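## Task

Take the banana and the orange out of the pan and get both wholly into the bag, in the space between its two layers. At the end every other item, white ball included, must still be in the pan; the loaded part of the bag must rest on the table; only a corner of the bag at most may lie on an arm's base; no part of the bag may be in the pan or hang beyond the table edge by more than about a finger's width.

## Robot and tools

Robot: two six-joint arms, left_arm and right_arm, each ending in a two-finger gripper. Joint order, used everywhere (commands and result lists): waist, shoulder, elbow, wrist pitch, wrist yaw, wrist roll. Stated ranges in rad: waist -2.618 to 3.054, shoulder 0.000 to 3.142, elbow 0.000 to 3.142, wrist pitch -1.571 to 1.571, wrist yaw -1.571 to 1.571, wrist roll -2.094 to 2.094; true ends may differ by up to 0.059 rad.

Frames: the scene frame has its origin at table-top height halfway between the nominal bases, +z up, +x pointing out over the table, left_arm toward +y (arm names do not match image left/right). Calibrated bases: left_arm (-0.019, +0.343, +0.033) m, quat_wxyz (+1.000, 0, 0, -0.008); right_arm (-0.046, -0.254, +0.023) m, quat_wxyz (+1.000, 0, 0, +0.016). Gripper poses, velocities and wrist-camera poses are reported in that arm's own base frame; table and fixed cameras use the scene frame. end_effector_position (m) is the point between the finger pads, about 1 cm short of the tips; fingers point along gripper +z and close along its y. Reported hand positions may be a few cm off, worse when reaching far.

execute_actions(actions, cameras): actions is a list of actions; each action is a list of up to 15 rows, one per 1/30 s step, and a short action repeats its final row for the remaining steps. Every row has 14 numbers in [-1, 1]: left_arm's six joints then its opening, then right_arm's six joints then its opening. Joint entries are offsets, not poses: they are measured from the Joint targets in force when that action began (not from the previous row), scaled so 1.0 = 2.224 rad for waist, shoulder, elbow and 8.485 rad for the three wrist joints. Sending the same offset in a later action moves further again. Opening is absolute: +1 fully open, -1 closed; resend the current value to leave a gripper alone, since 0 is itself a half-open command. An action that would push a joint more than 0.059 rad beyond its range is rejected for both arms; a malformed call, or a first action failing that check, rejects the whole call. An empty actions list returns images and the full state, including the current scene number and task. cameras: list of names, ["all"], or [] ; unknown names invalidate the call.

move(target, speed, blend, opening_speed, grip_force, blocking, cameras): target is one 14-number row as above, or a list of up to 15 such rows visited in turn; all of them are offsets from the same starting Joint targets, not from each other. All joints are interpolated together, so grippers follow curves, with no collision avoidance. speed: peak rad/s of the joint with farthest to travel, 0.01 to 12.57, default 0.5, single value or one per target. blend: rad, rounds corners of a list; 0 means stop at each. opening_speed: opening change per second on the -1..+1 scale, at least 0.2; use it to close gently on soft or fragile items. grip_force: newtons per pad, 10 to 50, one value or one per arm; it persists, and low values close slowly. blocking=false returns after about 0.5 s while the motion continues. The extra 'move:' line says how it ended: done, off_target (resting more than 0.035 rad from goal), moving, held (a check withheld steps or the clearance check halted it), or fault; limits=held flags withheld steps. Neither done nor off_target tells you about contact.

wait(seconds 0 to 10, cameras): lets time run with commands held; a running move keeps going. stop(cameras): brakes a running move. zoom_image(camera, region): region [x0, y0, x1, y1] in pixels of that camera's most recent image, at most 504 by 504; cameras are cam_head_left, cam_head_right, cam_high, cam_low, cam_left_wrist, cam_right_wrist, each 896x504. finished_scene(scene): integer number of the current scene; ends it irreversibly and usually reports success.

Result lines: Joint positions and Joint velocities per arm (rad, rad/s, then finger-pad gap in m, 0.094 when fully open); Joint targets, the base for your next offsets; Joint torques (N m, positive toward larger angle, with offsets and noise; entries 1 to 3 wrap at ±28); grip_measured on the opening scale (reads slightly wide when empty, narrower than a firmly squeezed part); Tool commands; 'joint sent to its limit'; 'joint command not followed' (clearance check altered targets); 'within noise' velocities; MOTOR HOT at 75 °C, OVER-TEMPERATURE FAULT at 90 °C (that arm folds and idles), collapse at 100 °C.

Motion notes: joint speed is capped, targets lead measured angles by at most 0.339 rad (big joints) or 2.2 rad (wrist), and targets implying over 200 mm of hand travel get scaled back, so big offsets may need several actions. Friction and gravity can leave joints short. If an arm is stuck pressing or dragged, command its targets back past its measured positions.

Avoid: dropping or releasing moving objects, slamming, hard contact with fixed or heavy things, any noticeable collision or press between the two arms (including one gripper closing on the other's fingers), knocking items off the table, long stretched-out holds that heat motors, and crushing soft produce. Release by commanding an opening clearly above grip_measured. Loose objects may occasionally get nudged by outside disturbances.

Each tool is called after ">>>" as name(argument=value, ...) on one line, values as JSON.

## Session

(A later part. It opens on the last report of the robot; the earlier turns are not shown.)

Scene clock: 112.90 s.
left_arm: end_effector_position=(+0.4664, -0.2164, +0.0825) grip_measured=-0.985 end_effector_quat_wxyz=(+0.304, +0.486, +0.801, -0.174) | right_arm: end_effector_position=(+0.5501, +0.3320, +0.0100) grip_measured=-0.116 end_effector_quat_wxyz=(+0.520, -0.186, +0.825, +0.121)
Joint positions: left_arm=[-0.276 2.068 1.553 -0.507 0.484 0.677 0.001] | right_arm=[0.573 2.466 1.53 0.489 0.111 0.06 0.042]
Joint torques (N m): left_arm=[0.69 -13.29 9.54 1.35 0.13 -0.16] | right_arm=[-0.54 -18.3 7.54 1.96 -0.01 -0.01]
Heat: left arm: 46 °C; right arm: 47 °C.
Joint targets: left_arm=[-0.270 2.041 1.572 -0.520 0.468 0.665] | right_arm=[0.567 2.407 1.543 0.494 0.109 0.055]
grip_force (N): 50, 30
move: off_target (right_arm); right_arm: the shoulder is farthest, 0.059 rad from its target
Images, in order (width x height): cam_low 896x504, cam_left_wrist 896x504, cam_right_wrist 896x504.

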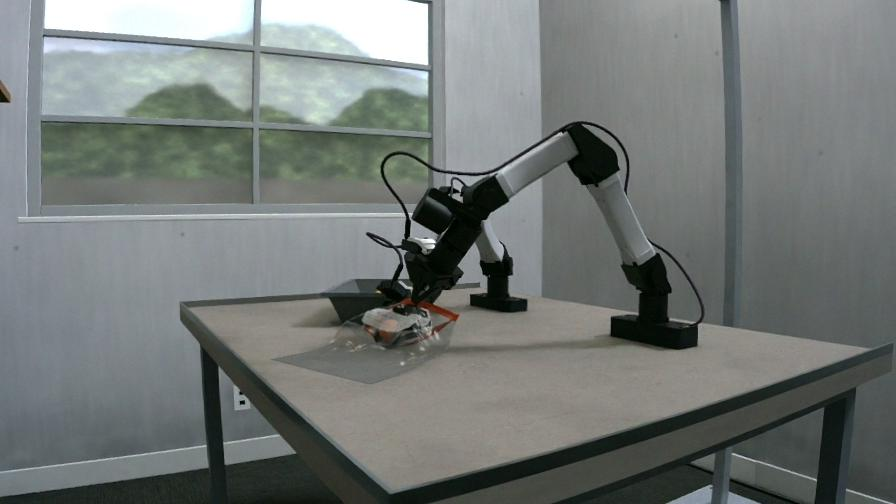

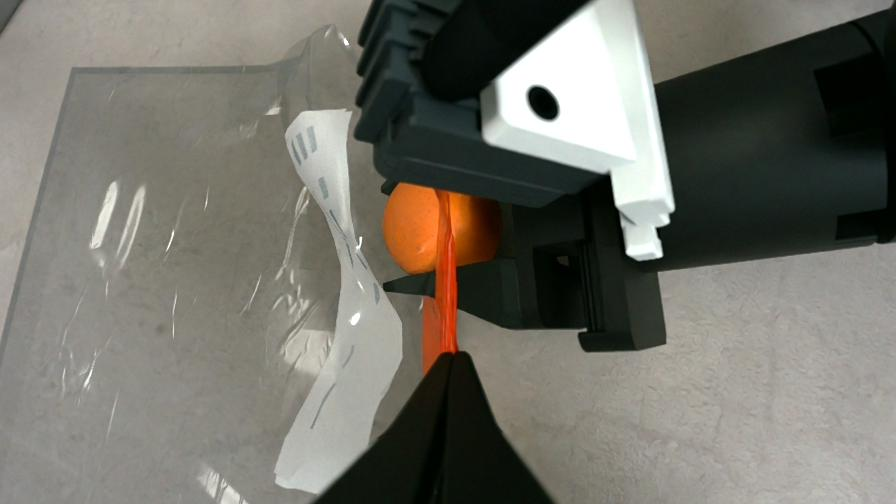

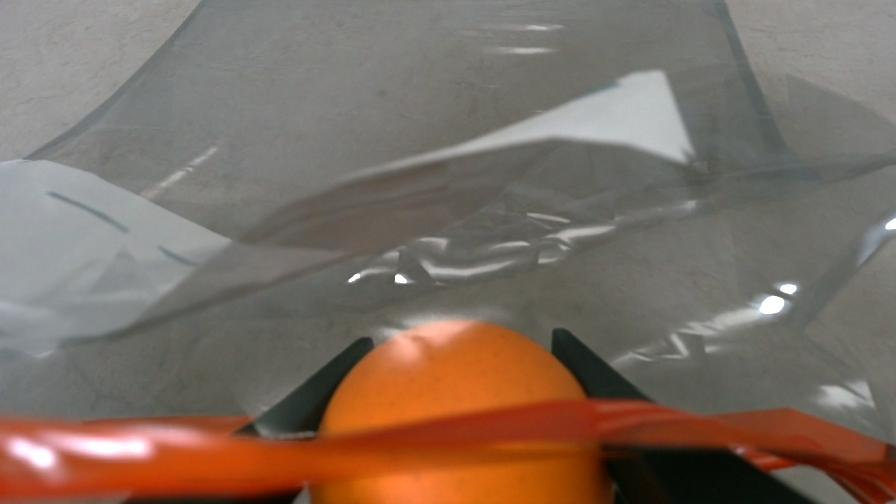

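>>> move(target=[0,0,0,0,0,0,-1,0,-0.016,0,0,0,0,-0.12], speed=0.15, cameras=["cam_right_wrist","cam_left_wrist","cam_low"])

>>> zoom_image(camera="cam_left_wrist", region=[340, 140, 580, 404])

Scene clock: 113.97 s.
left_arm: end_effector_position=(+0.4664, -0.2164, +0.0825) grip_measured=-0.985 end_effector_quat_wxyz=(+0.304, +0.486, +0.801, -0.174) | right_arm: end_effector_position=(+0.5525, +0.3336, +0.0319) grip_measured=-0.116 end_effector_quat_wxyz=(+0.533, -0.183, +0.817, +0.125)
Joint positions: left_arm=[-0.276 2.068 1.553 -0.507 0.484 0.677 0.001] | right_arm=[0.573 2.429 1.53 0.484 0.111 0.06 0.042]
Joint torques (N m): left_arm=[0.7 -13.35 9.52 1.34 0.13 -0.14] | right_arm=[-0.54 -18.21 7.77 1.99 -0.02 -0.01]
Heat: left arm: 46 °C; right arm: 48 °C.
Joint targets: left_arm=[-0.270 2.041 1.572 -0.520 0.468 0.665] | right_arm=[0.567 2.371 1.543 0.494 0.109 0.055]
grip_force (N): 50, 30
move: off_target (right_arm); right_arm: the shoulder is farthest, 0.058 rad from its target
Images, in order (width x height): cam_low 896x504, cam_left_wrist 896x504, cam_right_wrist 896x504.

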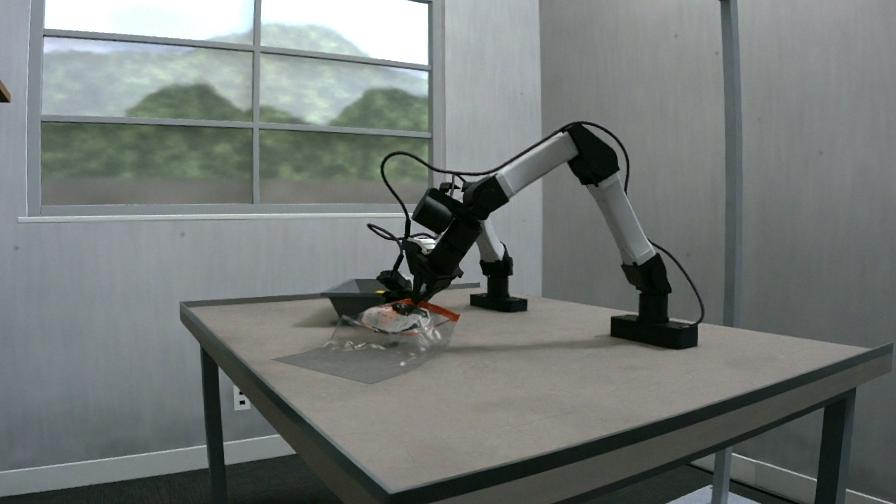

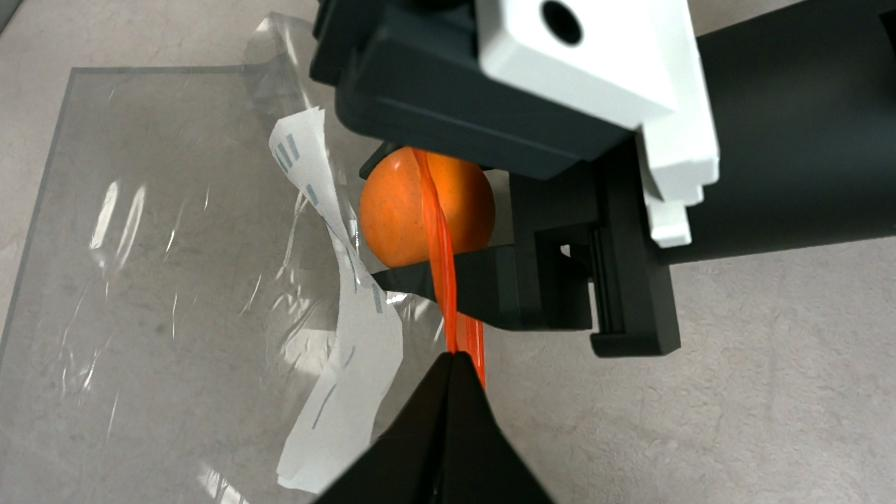

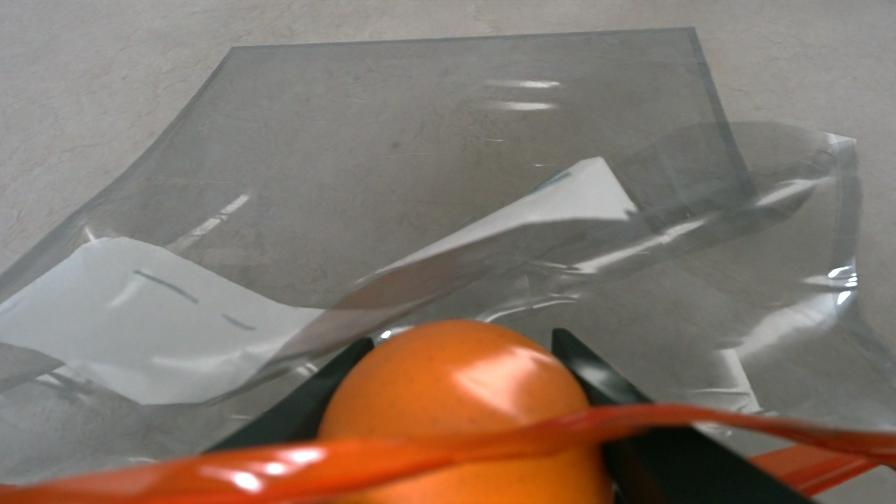

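Scaled by 1.909 from the camera's 896x504 image, which has a finer 1280x720 frame.

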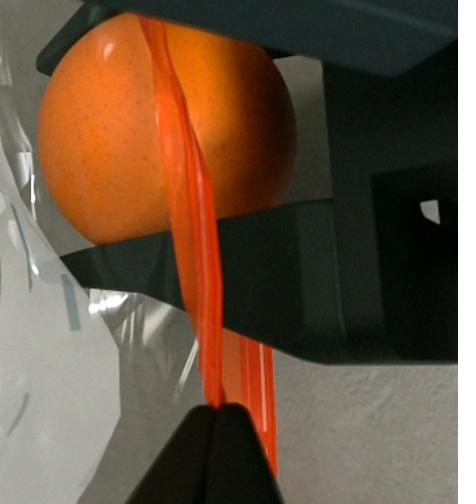

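>>> move(target=[[0,0,0,0,0,0,-1,-0.0018,0.062,0.0603,-0.0075,-0.0005,0,-0.12],[0,0,0,0,0,0,-1,-0.0018,0.0827,0.0603,-0.0075,-0.0005,0,-0.12]], speed=0.15, cameras=["cam_right_wrist","cam_left_wrist","cam_low"])

>>> zoom_image(camera="cam_left_wrist", region=[300, 140, 540, 404])

Scene clock: 116.50 s.
left_arm: end_effector_position=(+0.4680, -0.2133, +0.0819) grip_measured=-0.985 end_effector_quat_wxyz=(+0.303, +0.484, +0.803, -0.169) | right_arm: end_effector_position=(+0.5657, +0.3403, +0.0005) grip_measured=-0.116 end_effector_quat_wxyz=(+0.514, -0.186, +0.829, +0.118)
Joint positions: left_arm=[-0.272 2.068 1.553 -0.507 0.475 0.676 0.001] | right_arm=[0.571 2.54 1.652 0.426 0.111 0.06 0.042]
Joint torques (N m): left_arm=[0.39 -13.3 9.48 1.35 0.2 -0.14] | right_arm=[-0.76 -12.37 8.72 1.91 -0.05 -0.01]
Heat: left arm: 46 °C; right arm: 48 °C.
Joint targets: left_arm=[-0.270 2.041 1.572 -0.520 0.468 0.665] | right_arm=[0.563 2.555 1.677 0.430 0.105 0.055]
grip_force (N): 50, 30
move: done
Images, in order (width x height): cam_low 896x504, cam_left_wrist 896x504, cam_right_wrist 896x504.

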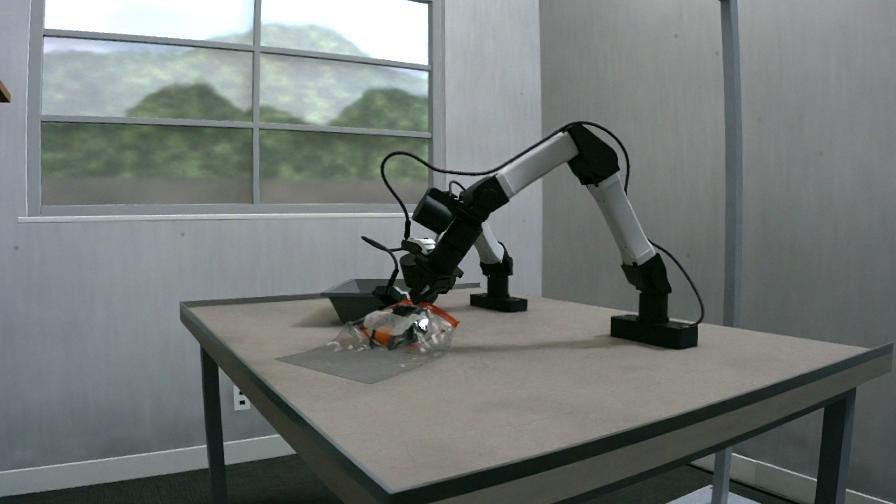

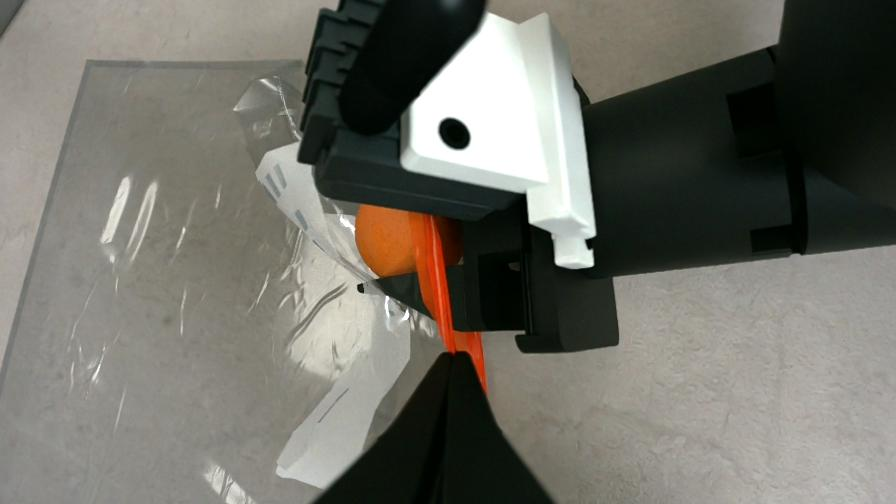

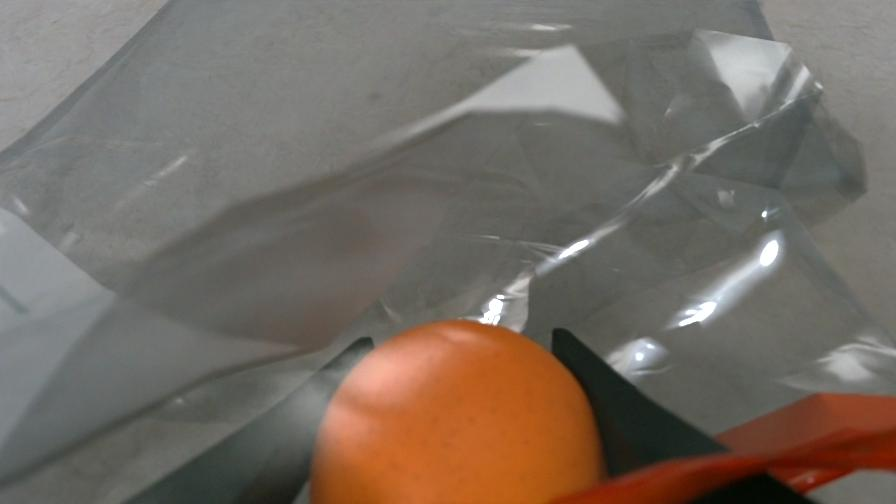

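Scaled by 1.909 from the camera's 896x504 image, which has a finer 1280x720 frame.

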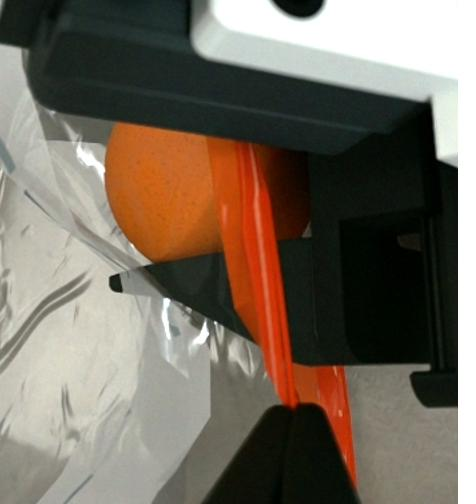

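>>> move(target=[0,0,0,0,0,0,-1,0,0,0,0,0,0,0.32], opening_speed=0.25, cameras=["cam_right_wrist","cam_left_wrist"])

Scene clock: 119.23 s.
left_arm: end_effector_position=(+0.4680, -0.2133, +0.0819) grip_measured=-0.985 end_effector_quat_wxyz=(+0.303, +0.484, +0.803, -0.169) | right_arm: end_effector_position=(+0.5657, +0.3403, +0.0005) grip_measured=+0.319 end_effector_quat_wxyz=(+0.514, -0.186, +0.829, +0.118)
Joint positions: left_arm=[-0.272 2.068 1.553 -0.507 0.475 0.676 0.001] | right_arm=[0.571 2.54 1.652 0.426 0.111 0.06 0.062]
Joint torques (N m): left_arm=[0.36 -13.34 9.52 1.36 0.21 -0.14] | right_arm=[-0.68 -12.33 8.8 1.91 -0.05 -0.01]
Heat: left arm: 47 °C; right arm: 49 °C.
Joint targets: left_arm=[-0.270 2.041 1.572 -0.520 0.468 0.665] | right_arm=[0.563 2.555 1.677 0.430 0.105 0.055]
grip_force (N): 50, 30
move: done
Images, in order (width x height): cam_left_wrist 896x504, cam_right_wrist 896x504.

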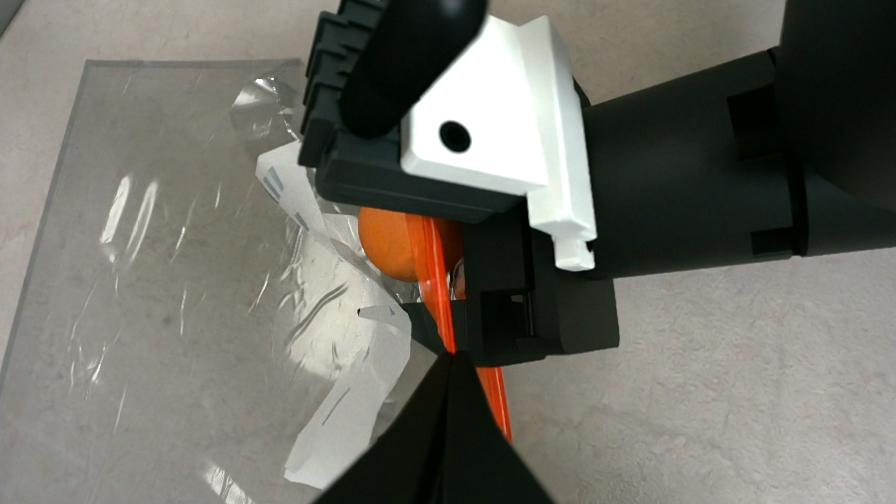

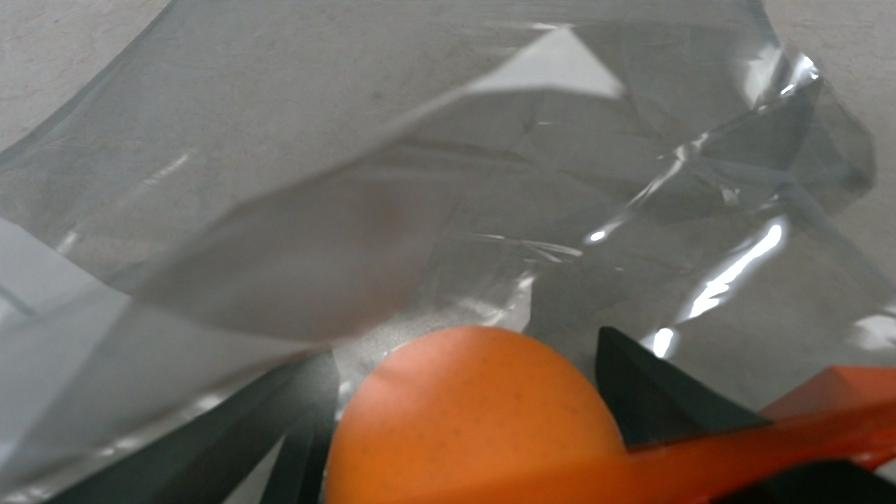

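>>> move(target=[[0,0,0,0,0,0,-1,0,-0.0247,0,0,0,0,0.32],[0,0,0,0,0,0,-1,0.013,-0.0994,-0.1569,0.0209,0.0039,0.0012,0.32],[0,0,0,0,0,0,-1,0.0211,-0.15,-0.2675,0.0365,0.0065,0.0024,0.32]], speed=0.25, blend=0.03, cameras=["all"])

>>> zoom_image(camera="cam_low", region=[270, 220, 520, 400])

Scene clock: 122.67 s.
left_arm: end_effector_position=(+0.4680, -0.2133, +0.0819) grip_measured=-0.985 end_effector_quat_wxyz=(+0.303, +0.484, +0.803, -0.169) | right_arm: end_effector_position=(+0.4745, +0.2957, +0.0012) grip_measured=+0.319 end_effector_quat_wxyz=(+0.517, -0.187, +0.828, +0.113)
Joint positions: left_arm=[-0.272 2.068 1.553 -0.507 0.475 0.676 0.001] | right_arm=[0.604 2.272 1.087 0.724 0.149 0.067 0.062]
Joint torques (N m): left_arm=[0.34 -13.29 9.54 1.35 0.21 -0.15] | right_arm=[0.7 -15.36 4.78 2.01 0.13 0.11]
Heat: left arm: 47 °C; right arm: 51 °C.
Joint targets: left_arm=[-0.270 2.041 1.572 -0.520 0.468 0.665] | right_arm=[0.610 2.221 1.082 0.740 0.161 0.075]
grip_force (N): 50, 30
move: off_target (right_arm); blend cut to 0.0275 rad at target 1; right_arm: the shoulder is farthest, 0.051 rad from its target

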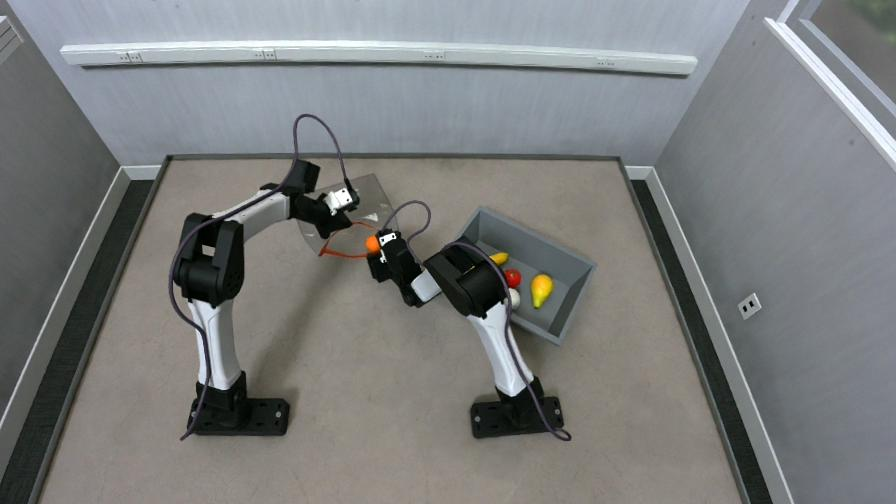

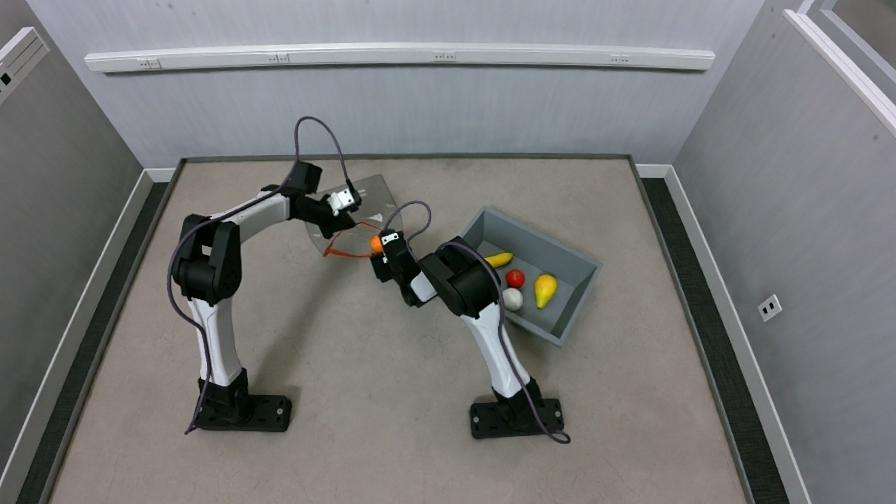

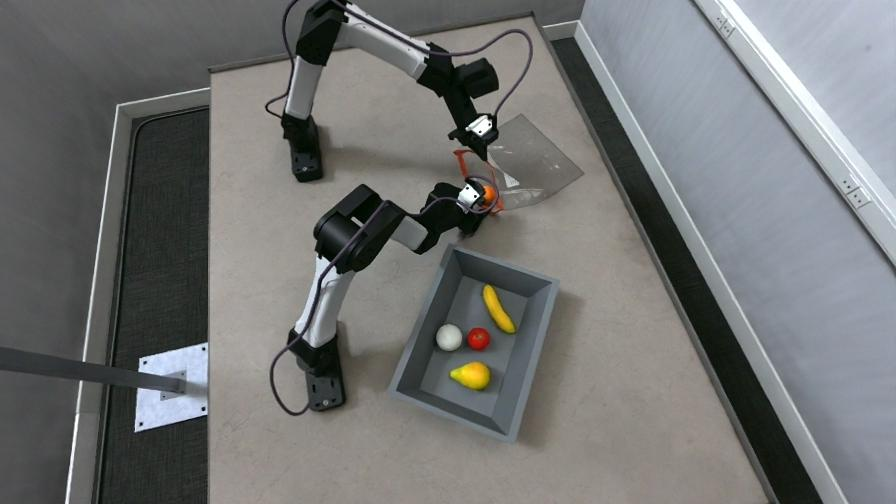

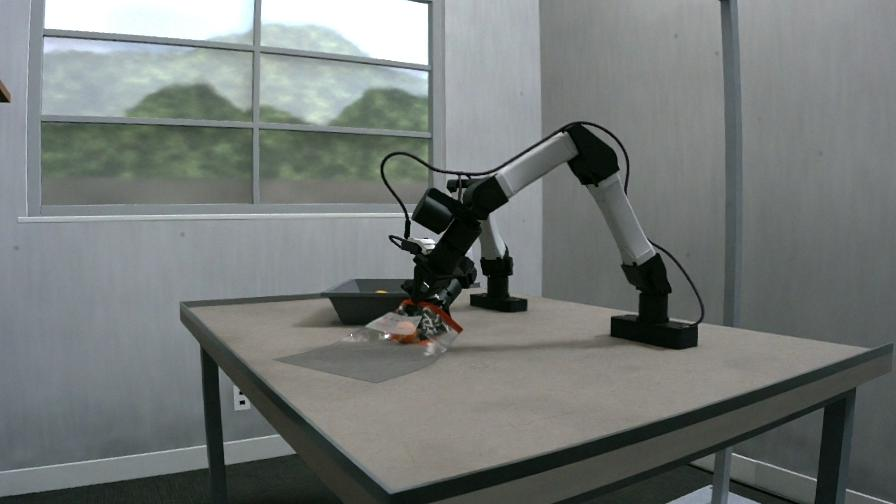

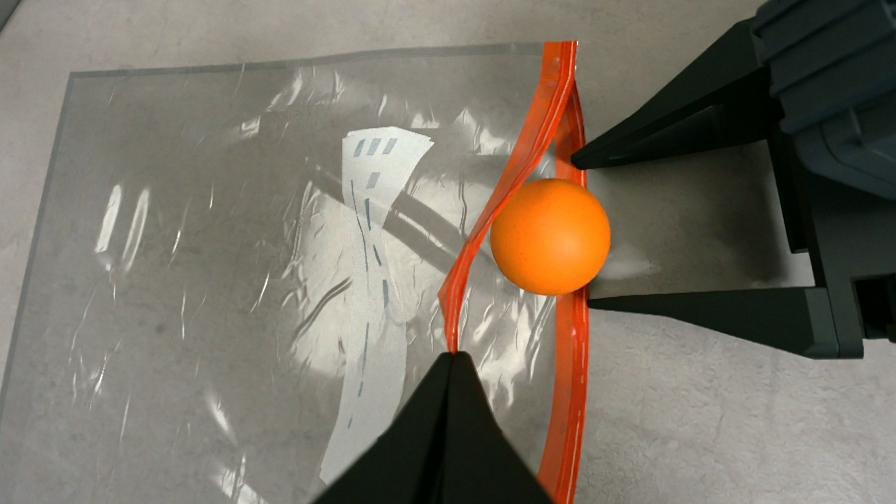

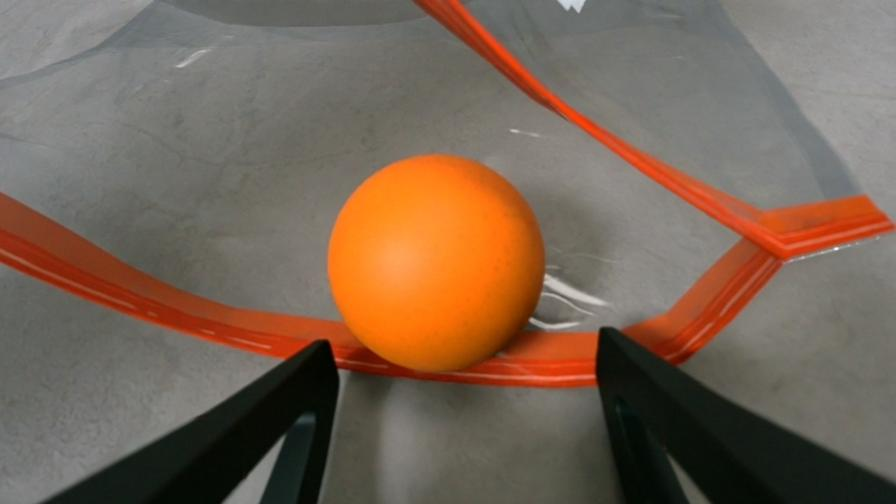

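Scaled by 2.016 from the camera's 896x504 image, which has a finer 1280x720 frame.

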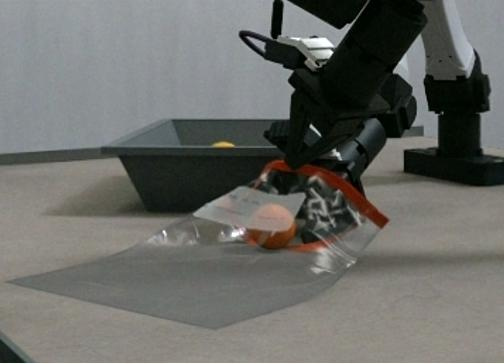

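>>> move(target=[[0,0,0,0,0,0,-1,0.0028,-0.0337,-0.0468,0.0049,0.0006,0.0005,0.32],[0,0,0,0,0,0,-1,0.0028,-0.0337,-0.0468,0.0049,0.0006,0.0005,-0.45],[0,0,0,0,0,0,-1,-0.0155,0.0832,0.1475,-0.0222,-0.0053,-0.0024,-0.45]], speed=[0.2,0.2,0.15], cameras=["cam_right_wrist","cam_left_wrist","cam_low"])

>>> zoom_image(camera="cam_low", region=[270, 220, 520, 400])

Scene clock: 131.37 s.
left_arm: end_effector_position=(+0.4680, -0.2133, +0.0819) grip_measured=-0.985 end_effector_quat_wxyz=(+0.303, +0.484, +0.803, -0.169) | right_arm: end_effector_position=(+0.5260, +0.3210, +0.0095) grip_measured=-0.449 end_effector_quat_wxyz=(+0.516, -0.186, +0.828, +0.117)
Joint positions: left_arm=[-0.272 2.068 1.553 -0.507 0.475 0.676 0.001] | right_arm=[0.583 2.39 1.384 0.548 0.125 0.063 0.026]
Joint torques (N m): left_arm=[0.42 -13.27 9.52 1.35 0.21 -0.14] | right_arm=[-0.65 -11 8.53 1.93 -0.08 -0.05]
Heat: left arm: 48 °C; right arm: 51 °C.
Joint targets: left_arm=[-0.270 2.041 1.572 -0.520 0.468 0.665] | right_arm=[0.576 2.406 1.410 0.552 0.115 0.055]
grip_force (N): 50, 30
move: done; target 2's new numbers were sent with right_arm's shoulder 0.050 rad from that target
Images, in order (width x height): cam_low 896x504, cam_left_wrist 896x504, cam_right_wrist 896x504.

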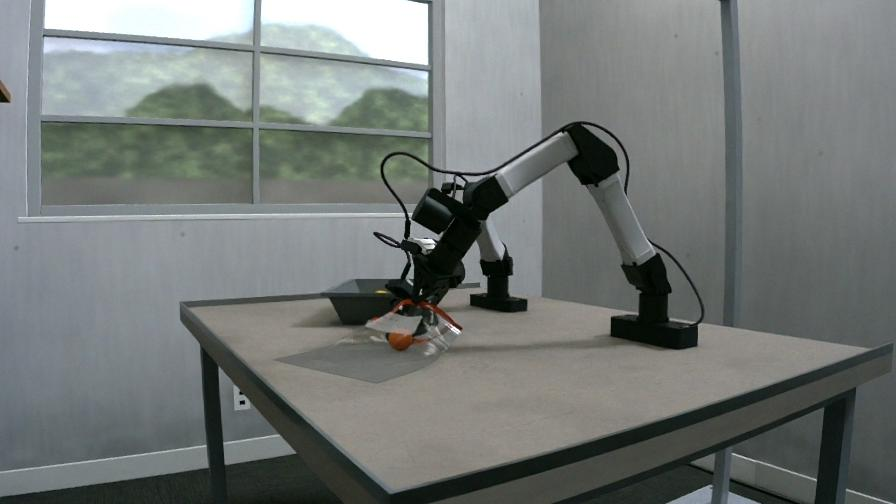

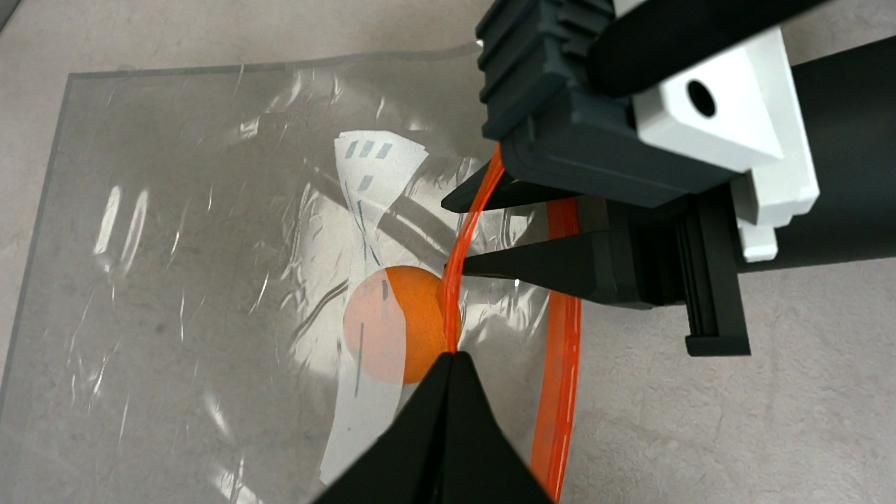

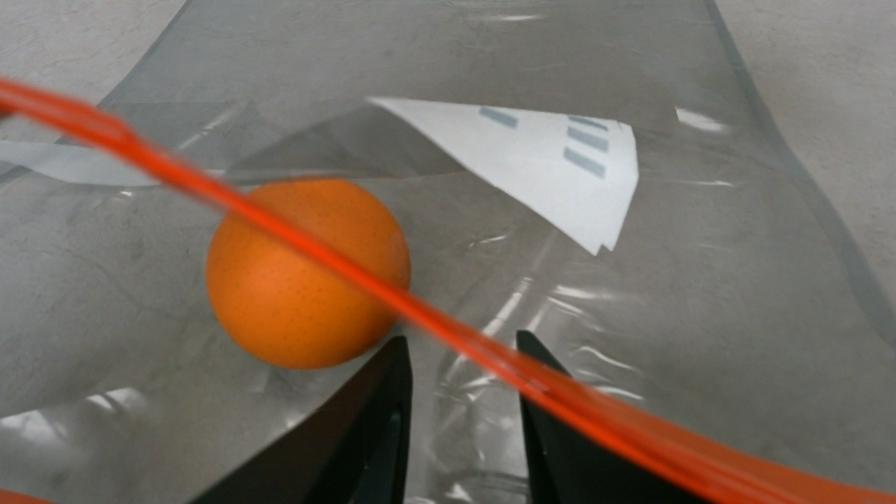

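Scaled by 2.016 from the camera's 896x504 image, which has a finer 1280x720 frame.

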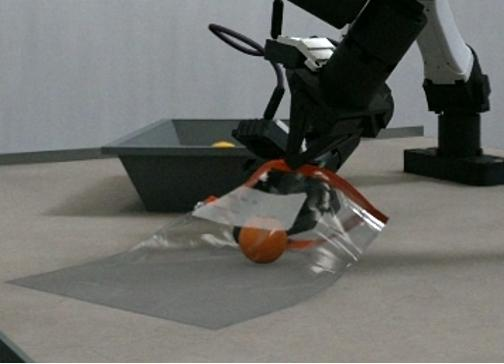

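>>> move(target=[[0,0,0,0,0,0,-1,0,-0.0225,0,0,0,0,-0.45],[0,0,0,0,0,0,-1,0.018,-0.1169,-0.1942,0.0271,0.006,0.0028,-0.45],[0,0,0,0,0,0,-1,0.0108,-0.3309,-0.0674,-0.0651,0.01,0.0289,-0.45],[0,0,0,0,0,0,-1,-0.1196,-0.1556,0.263,-0.2418,0.053,0.1786,-0.45]], speed=[0.25,0.3,0.8,1.0], blend=[0.02,0.05,0.1,0], cameras=["cam_right_wrist","cam_left_wrist","cam_low","cam_high"])

Scene clock: 138.73 s.
left_arm: end_effector_position=(+0.4680, -0.2133, +0.0819) grip_measured=-0.985 end_effector_quat_wxyz=(+0.303, +0.484, +0.803, -0.169) | right_arm: end_effector_position=(+0.3994, +0.0333, +0.1671) grip_measured=-0.449 end_effector_quat_wxyz=(+0.220, +0.563, +0.780, -0.160)
Joint positions: left_arm=[-0.272 2.068 1.553 -0.507 0.475 0.676 0.001] | right_arm=[0.313 2.046 1.969 -1.492 0.552 1.562 0.026]
Joint torques (N m): left_arm=[0.38 -13.34 9.54 1.35 0.21 -0.14] | right_arm=[-0.25 -8.66 8.39 0.19 0.43 0.11]
Heat: left arm: 49 °C; right arm: 51 °C.
Joint targets: left_arm=[-0.270 2.041 1.572 -0.520 0.468 0.665] | right_arm=[0.310 2.060 1.995 -1.500 0.565 1.570]
grip_force (N): 50, 30
move: done
Images, in order (width x height): cam_high 896x504, cam_low 896x504, cam_left_wrist 896x504, cam_right_wrist 896x504.

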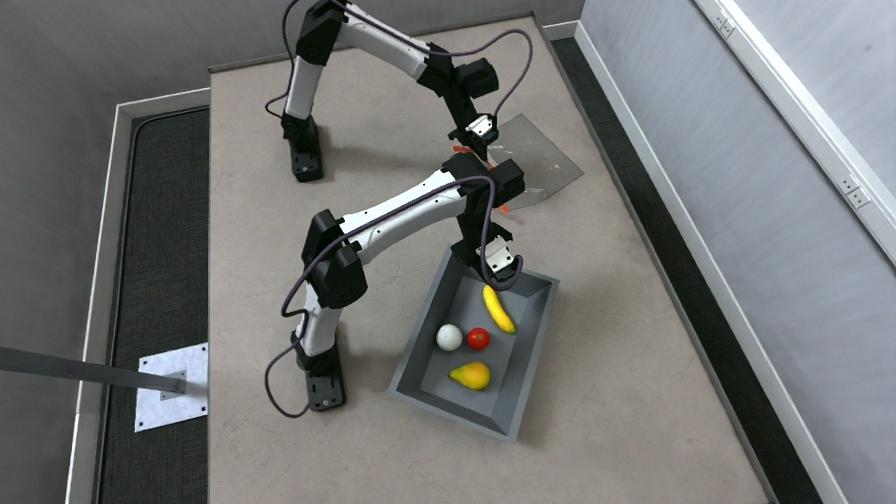

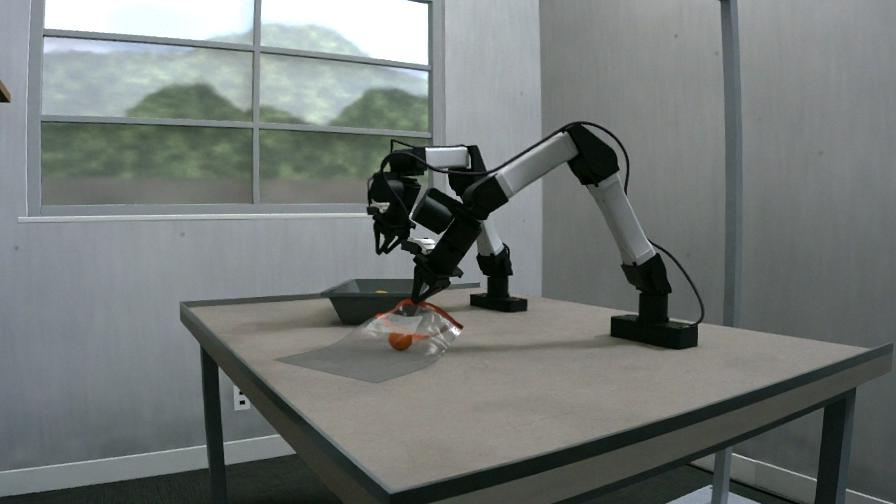

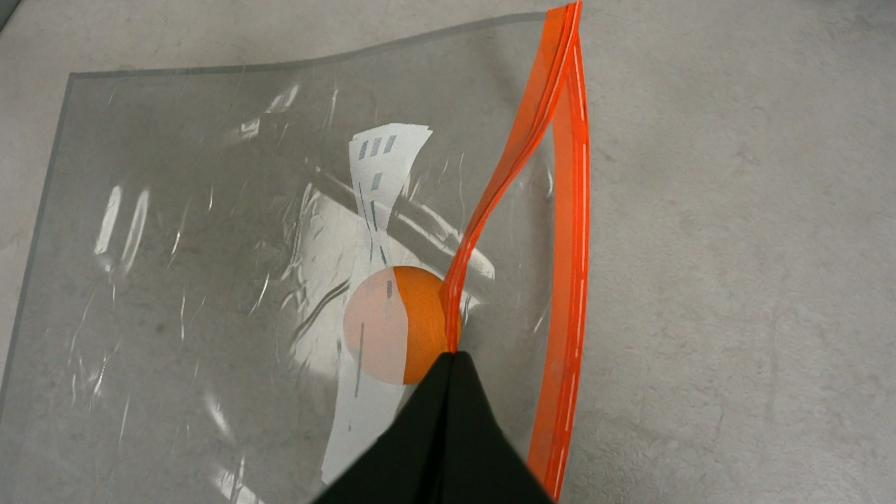

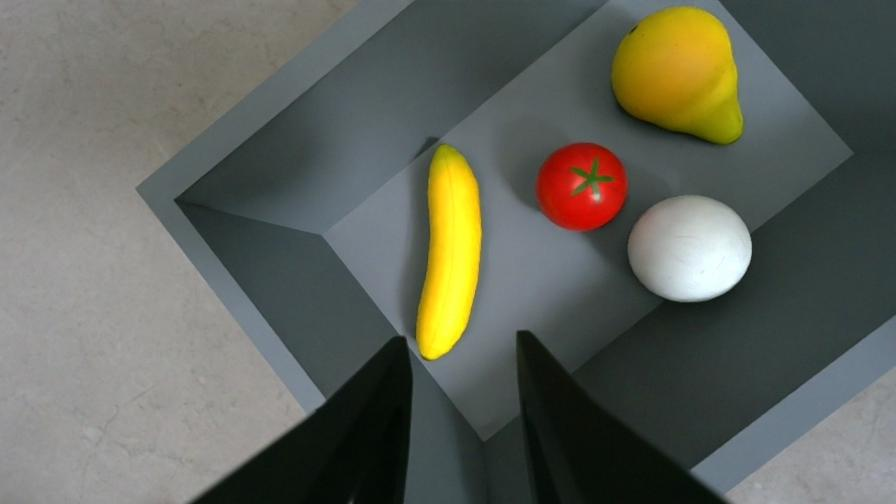

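>>> move(target=[0,0,0,0,0,0,-1,-0.0585,0.0099,-0.0823,0.0268,-0.0375,-0.0165,0.05], speed=0.5, cameras=["cam_right_wrist"])

Scene clock: 142.17 s.
left_arm: end_effector_position=(+0.4680, -0.2133, +0.0819) grip_measured=-0.985 end_effector_quat_wxyz=(+0.303, +0.484, +0.803, -0.169) | right_arm: end_effector_position=(+0.4076, +0.0311, +0.0982) grip_measured=+0.049 end_effector_quat_wxyz=(+0.102, +0.584, +0.802, -0.077)
Joint positions: left_arm=[-0.272 2.068 1.553 -0.507 0.475 0.676 0.001] | right_arm=[0.184 2.072 1.814 -1.283 0.255 1.438 0.049]
Joint torques (N m): left_arm=[0.39 -13.29 9.51 1.36 0.21 -0.14] | right_arm=[-0.2 -9.37 5.9 0.38 0.13 -0.01]
Heat: left arm: 49 °C; right arm: 51 °C.
Joint targets: left_arm=[-0.270 2.041 1.572 -0.520 0.468 0.665] | right_arm=[0.180 2.082 1.812 -1.273 0.247 1.430]
grip_force (N): 50, 30
move: done
Images, in order (width x height): cam_right_wrist 896x504.

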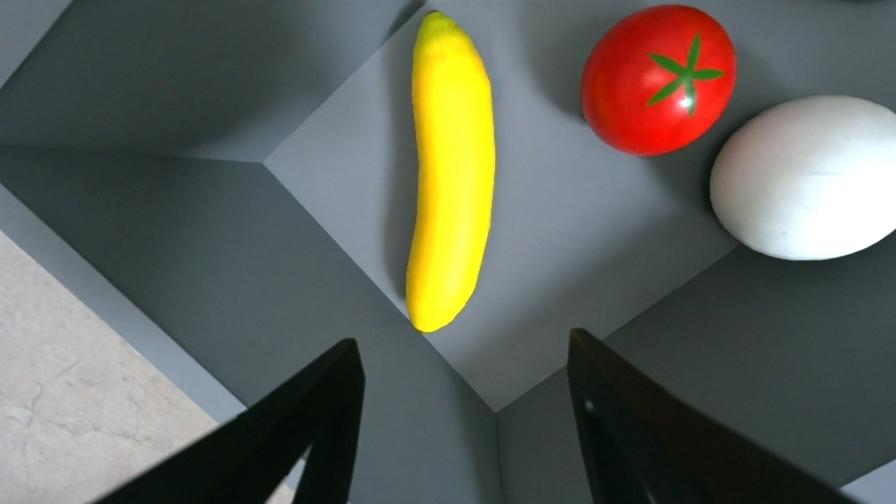

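>>> move(target=[[0,0,0,0,0,0,-1,0,0.0337,-0.1277,0.042,0,0,0.05],[0,0,0,0,0,0,-1,0,0.0337,-0.1277,0.042,0,0,-1]], speed=0.3, opening_speed=0.4, grip_force=[50,30], cameras=["cam_right_wrist"])

Scene clock: 147.23 s.
left_arm: end_effector_position=(+0.4680, -0.2133, +0.0819) grip_measured=-0.985 end_effector_quat_wxyz=(+0.303, +0.484, +0.803, -0.169) | right_arm: end_effector_position=(+0.4062, +0.0311, -0.0006) grip_measured=-0.426 end_effector_quat_wxyz=(+0.101, +0.583, +0.802, -0.077)
Joint positions: left_arm=[-0.272 2.068 1.553 -0.507 0.475 0.676 0.001] | right_arm=[0.184 2.147 1.53 -0.926 0.253 1.438 0.027]
Joint torques (N m): left_arm=[0.39 -13.33 9.5 1.35 0.21 -0.14] | right_arm=[-0.34 -9.59 5.59 0.36 0.1 -0.03]
Heat: left arm: 50 °C; right arm: 50 °C.
Joint targets: left_arm=[-0.270 2.041 1.572 -0.520 0.468 0.665] | right_arm=[0.180 2.157 1.528 -0.916 0.247 1.430]
grip_force (N): 50, 30
move: done
Images, in order (width x height): cam_right_wrist 896x504.

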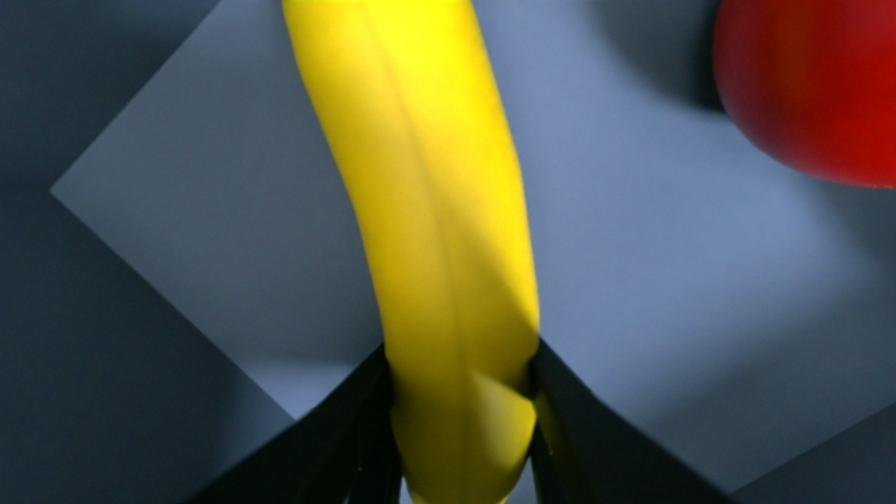

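>>> move(target=[[0,0,0,0,0,0,-1,0,-0.0571,0.1358,-0.0435,0,0,-1],[0,0,0,0,0,0,-1,0.1884,-0.1425,0.0827,-0.006,-0.0236,-0.1546,-1]], speed=[0.3,0.7], blend=[0.05,0], cameras=["cam_right_wrist","cam_left_wrist","cam_low"])

Scene clock: 153.10 s.
left_arm: end_effector_position=(+0.4680, -0.2133, +0.0819) grip_measured=-0.985 end_effector_quat_wxyz=(+0.303, +0.484, +0.803, -0.169) | right_arm: end_effector_position=(+0.3807, +0.2469, +0.1558) grip_measured=-0.426 end_effector_quat_wxyz=(+0.203, -0.222, +0.952, +0.048)
Joint positions: left_arm=[-0.272 2.068 1.553 -0.507 0.475 0.676 0.001] | right_arm=[0.597 1.886 1.717 -0.985 0.056 0.127 0.027]
Joint torques (N m): left_arm=[0.4 -13.29 9.54 1.34 0.21 -0.15] | right_arm=[0.21 -13.41 6.39 1.23 -0.08 -0.03]
Heat: left arm: 50 °C; right arm: 51 °C.
Joint targets: left_arm=[-0.270 2.041 1.572 -0.520 0.468 0.665] | right_arm=[0.599 1.840 1.712 -0.967 0.047 0.119]
grip_force (N): 50, 30
move: off_target (right_arm); right_arm: the shoulder is farthest, 0.046 rad from its target
Images, in order (width x height): cam_low 896x504, cam_left_wrist 896x504, cam_right_wrist 896x504.

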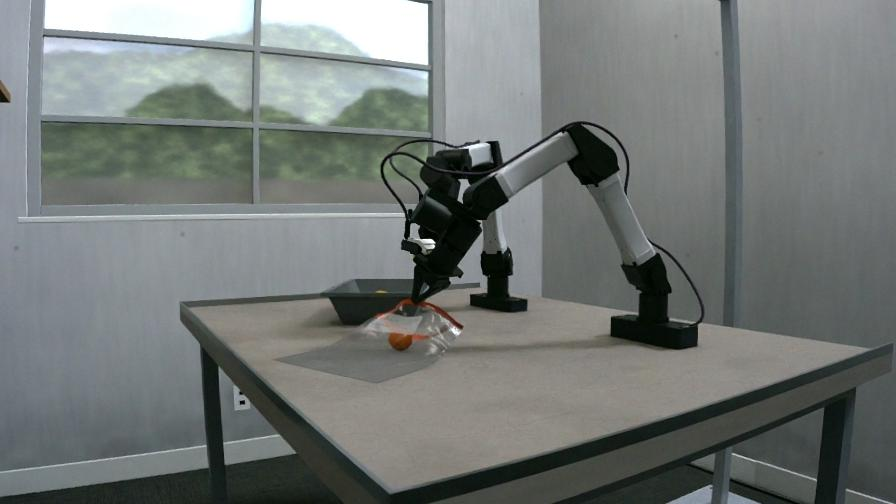

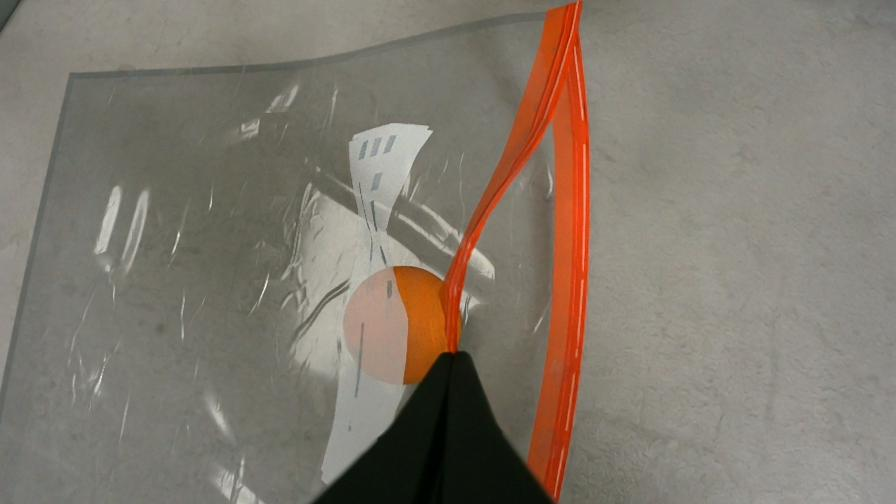

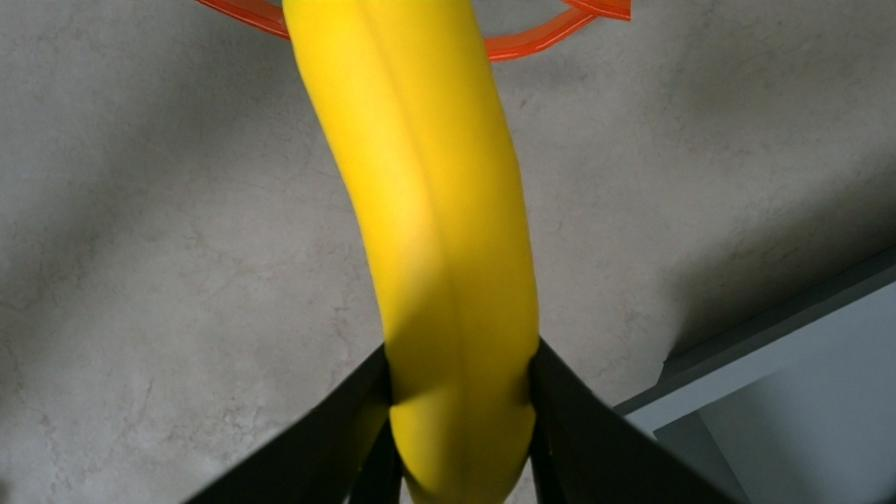

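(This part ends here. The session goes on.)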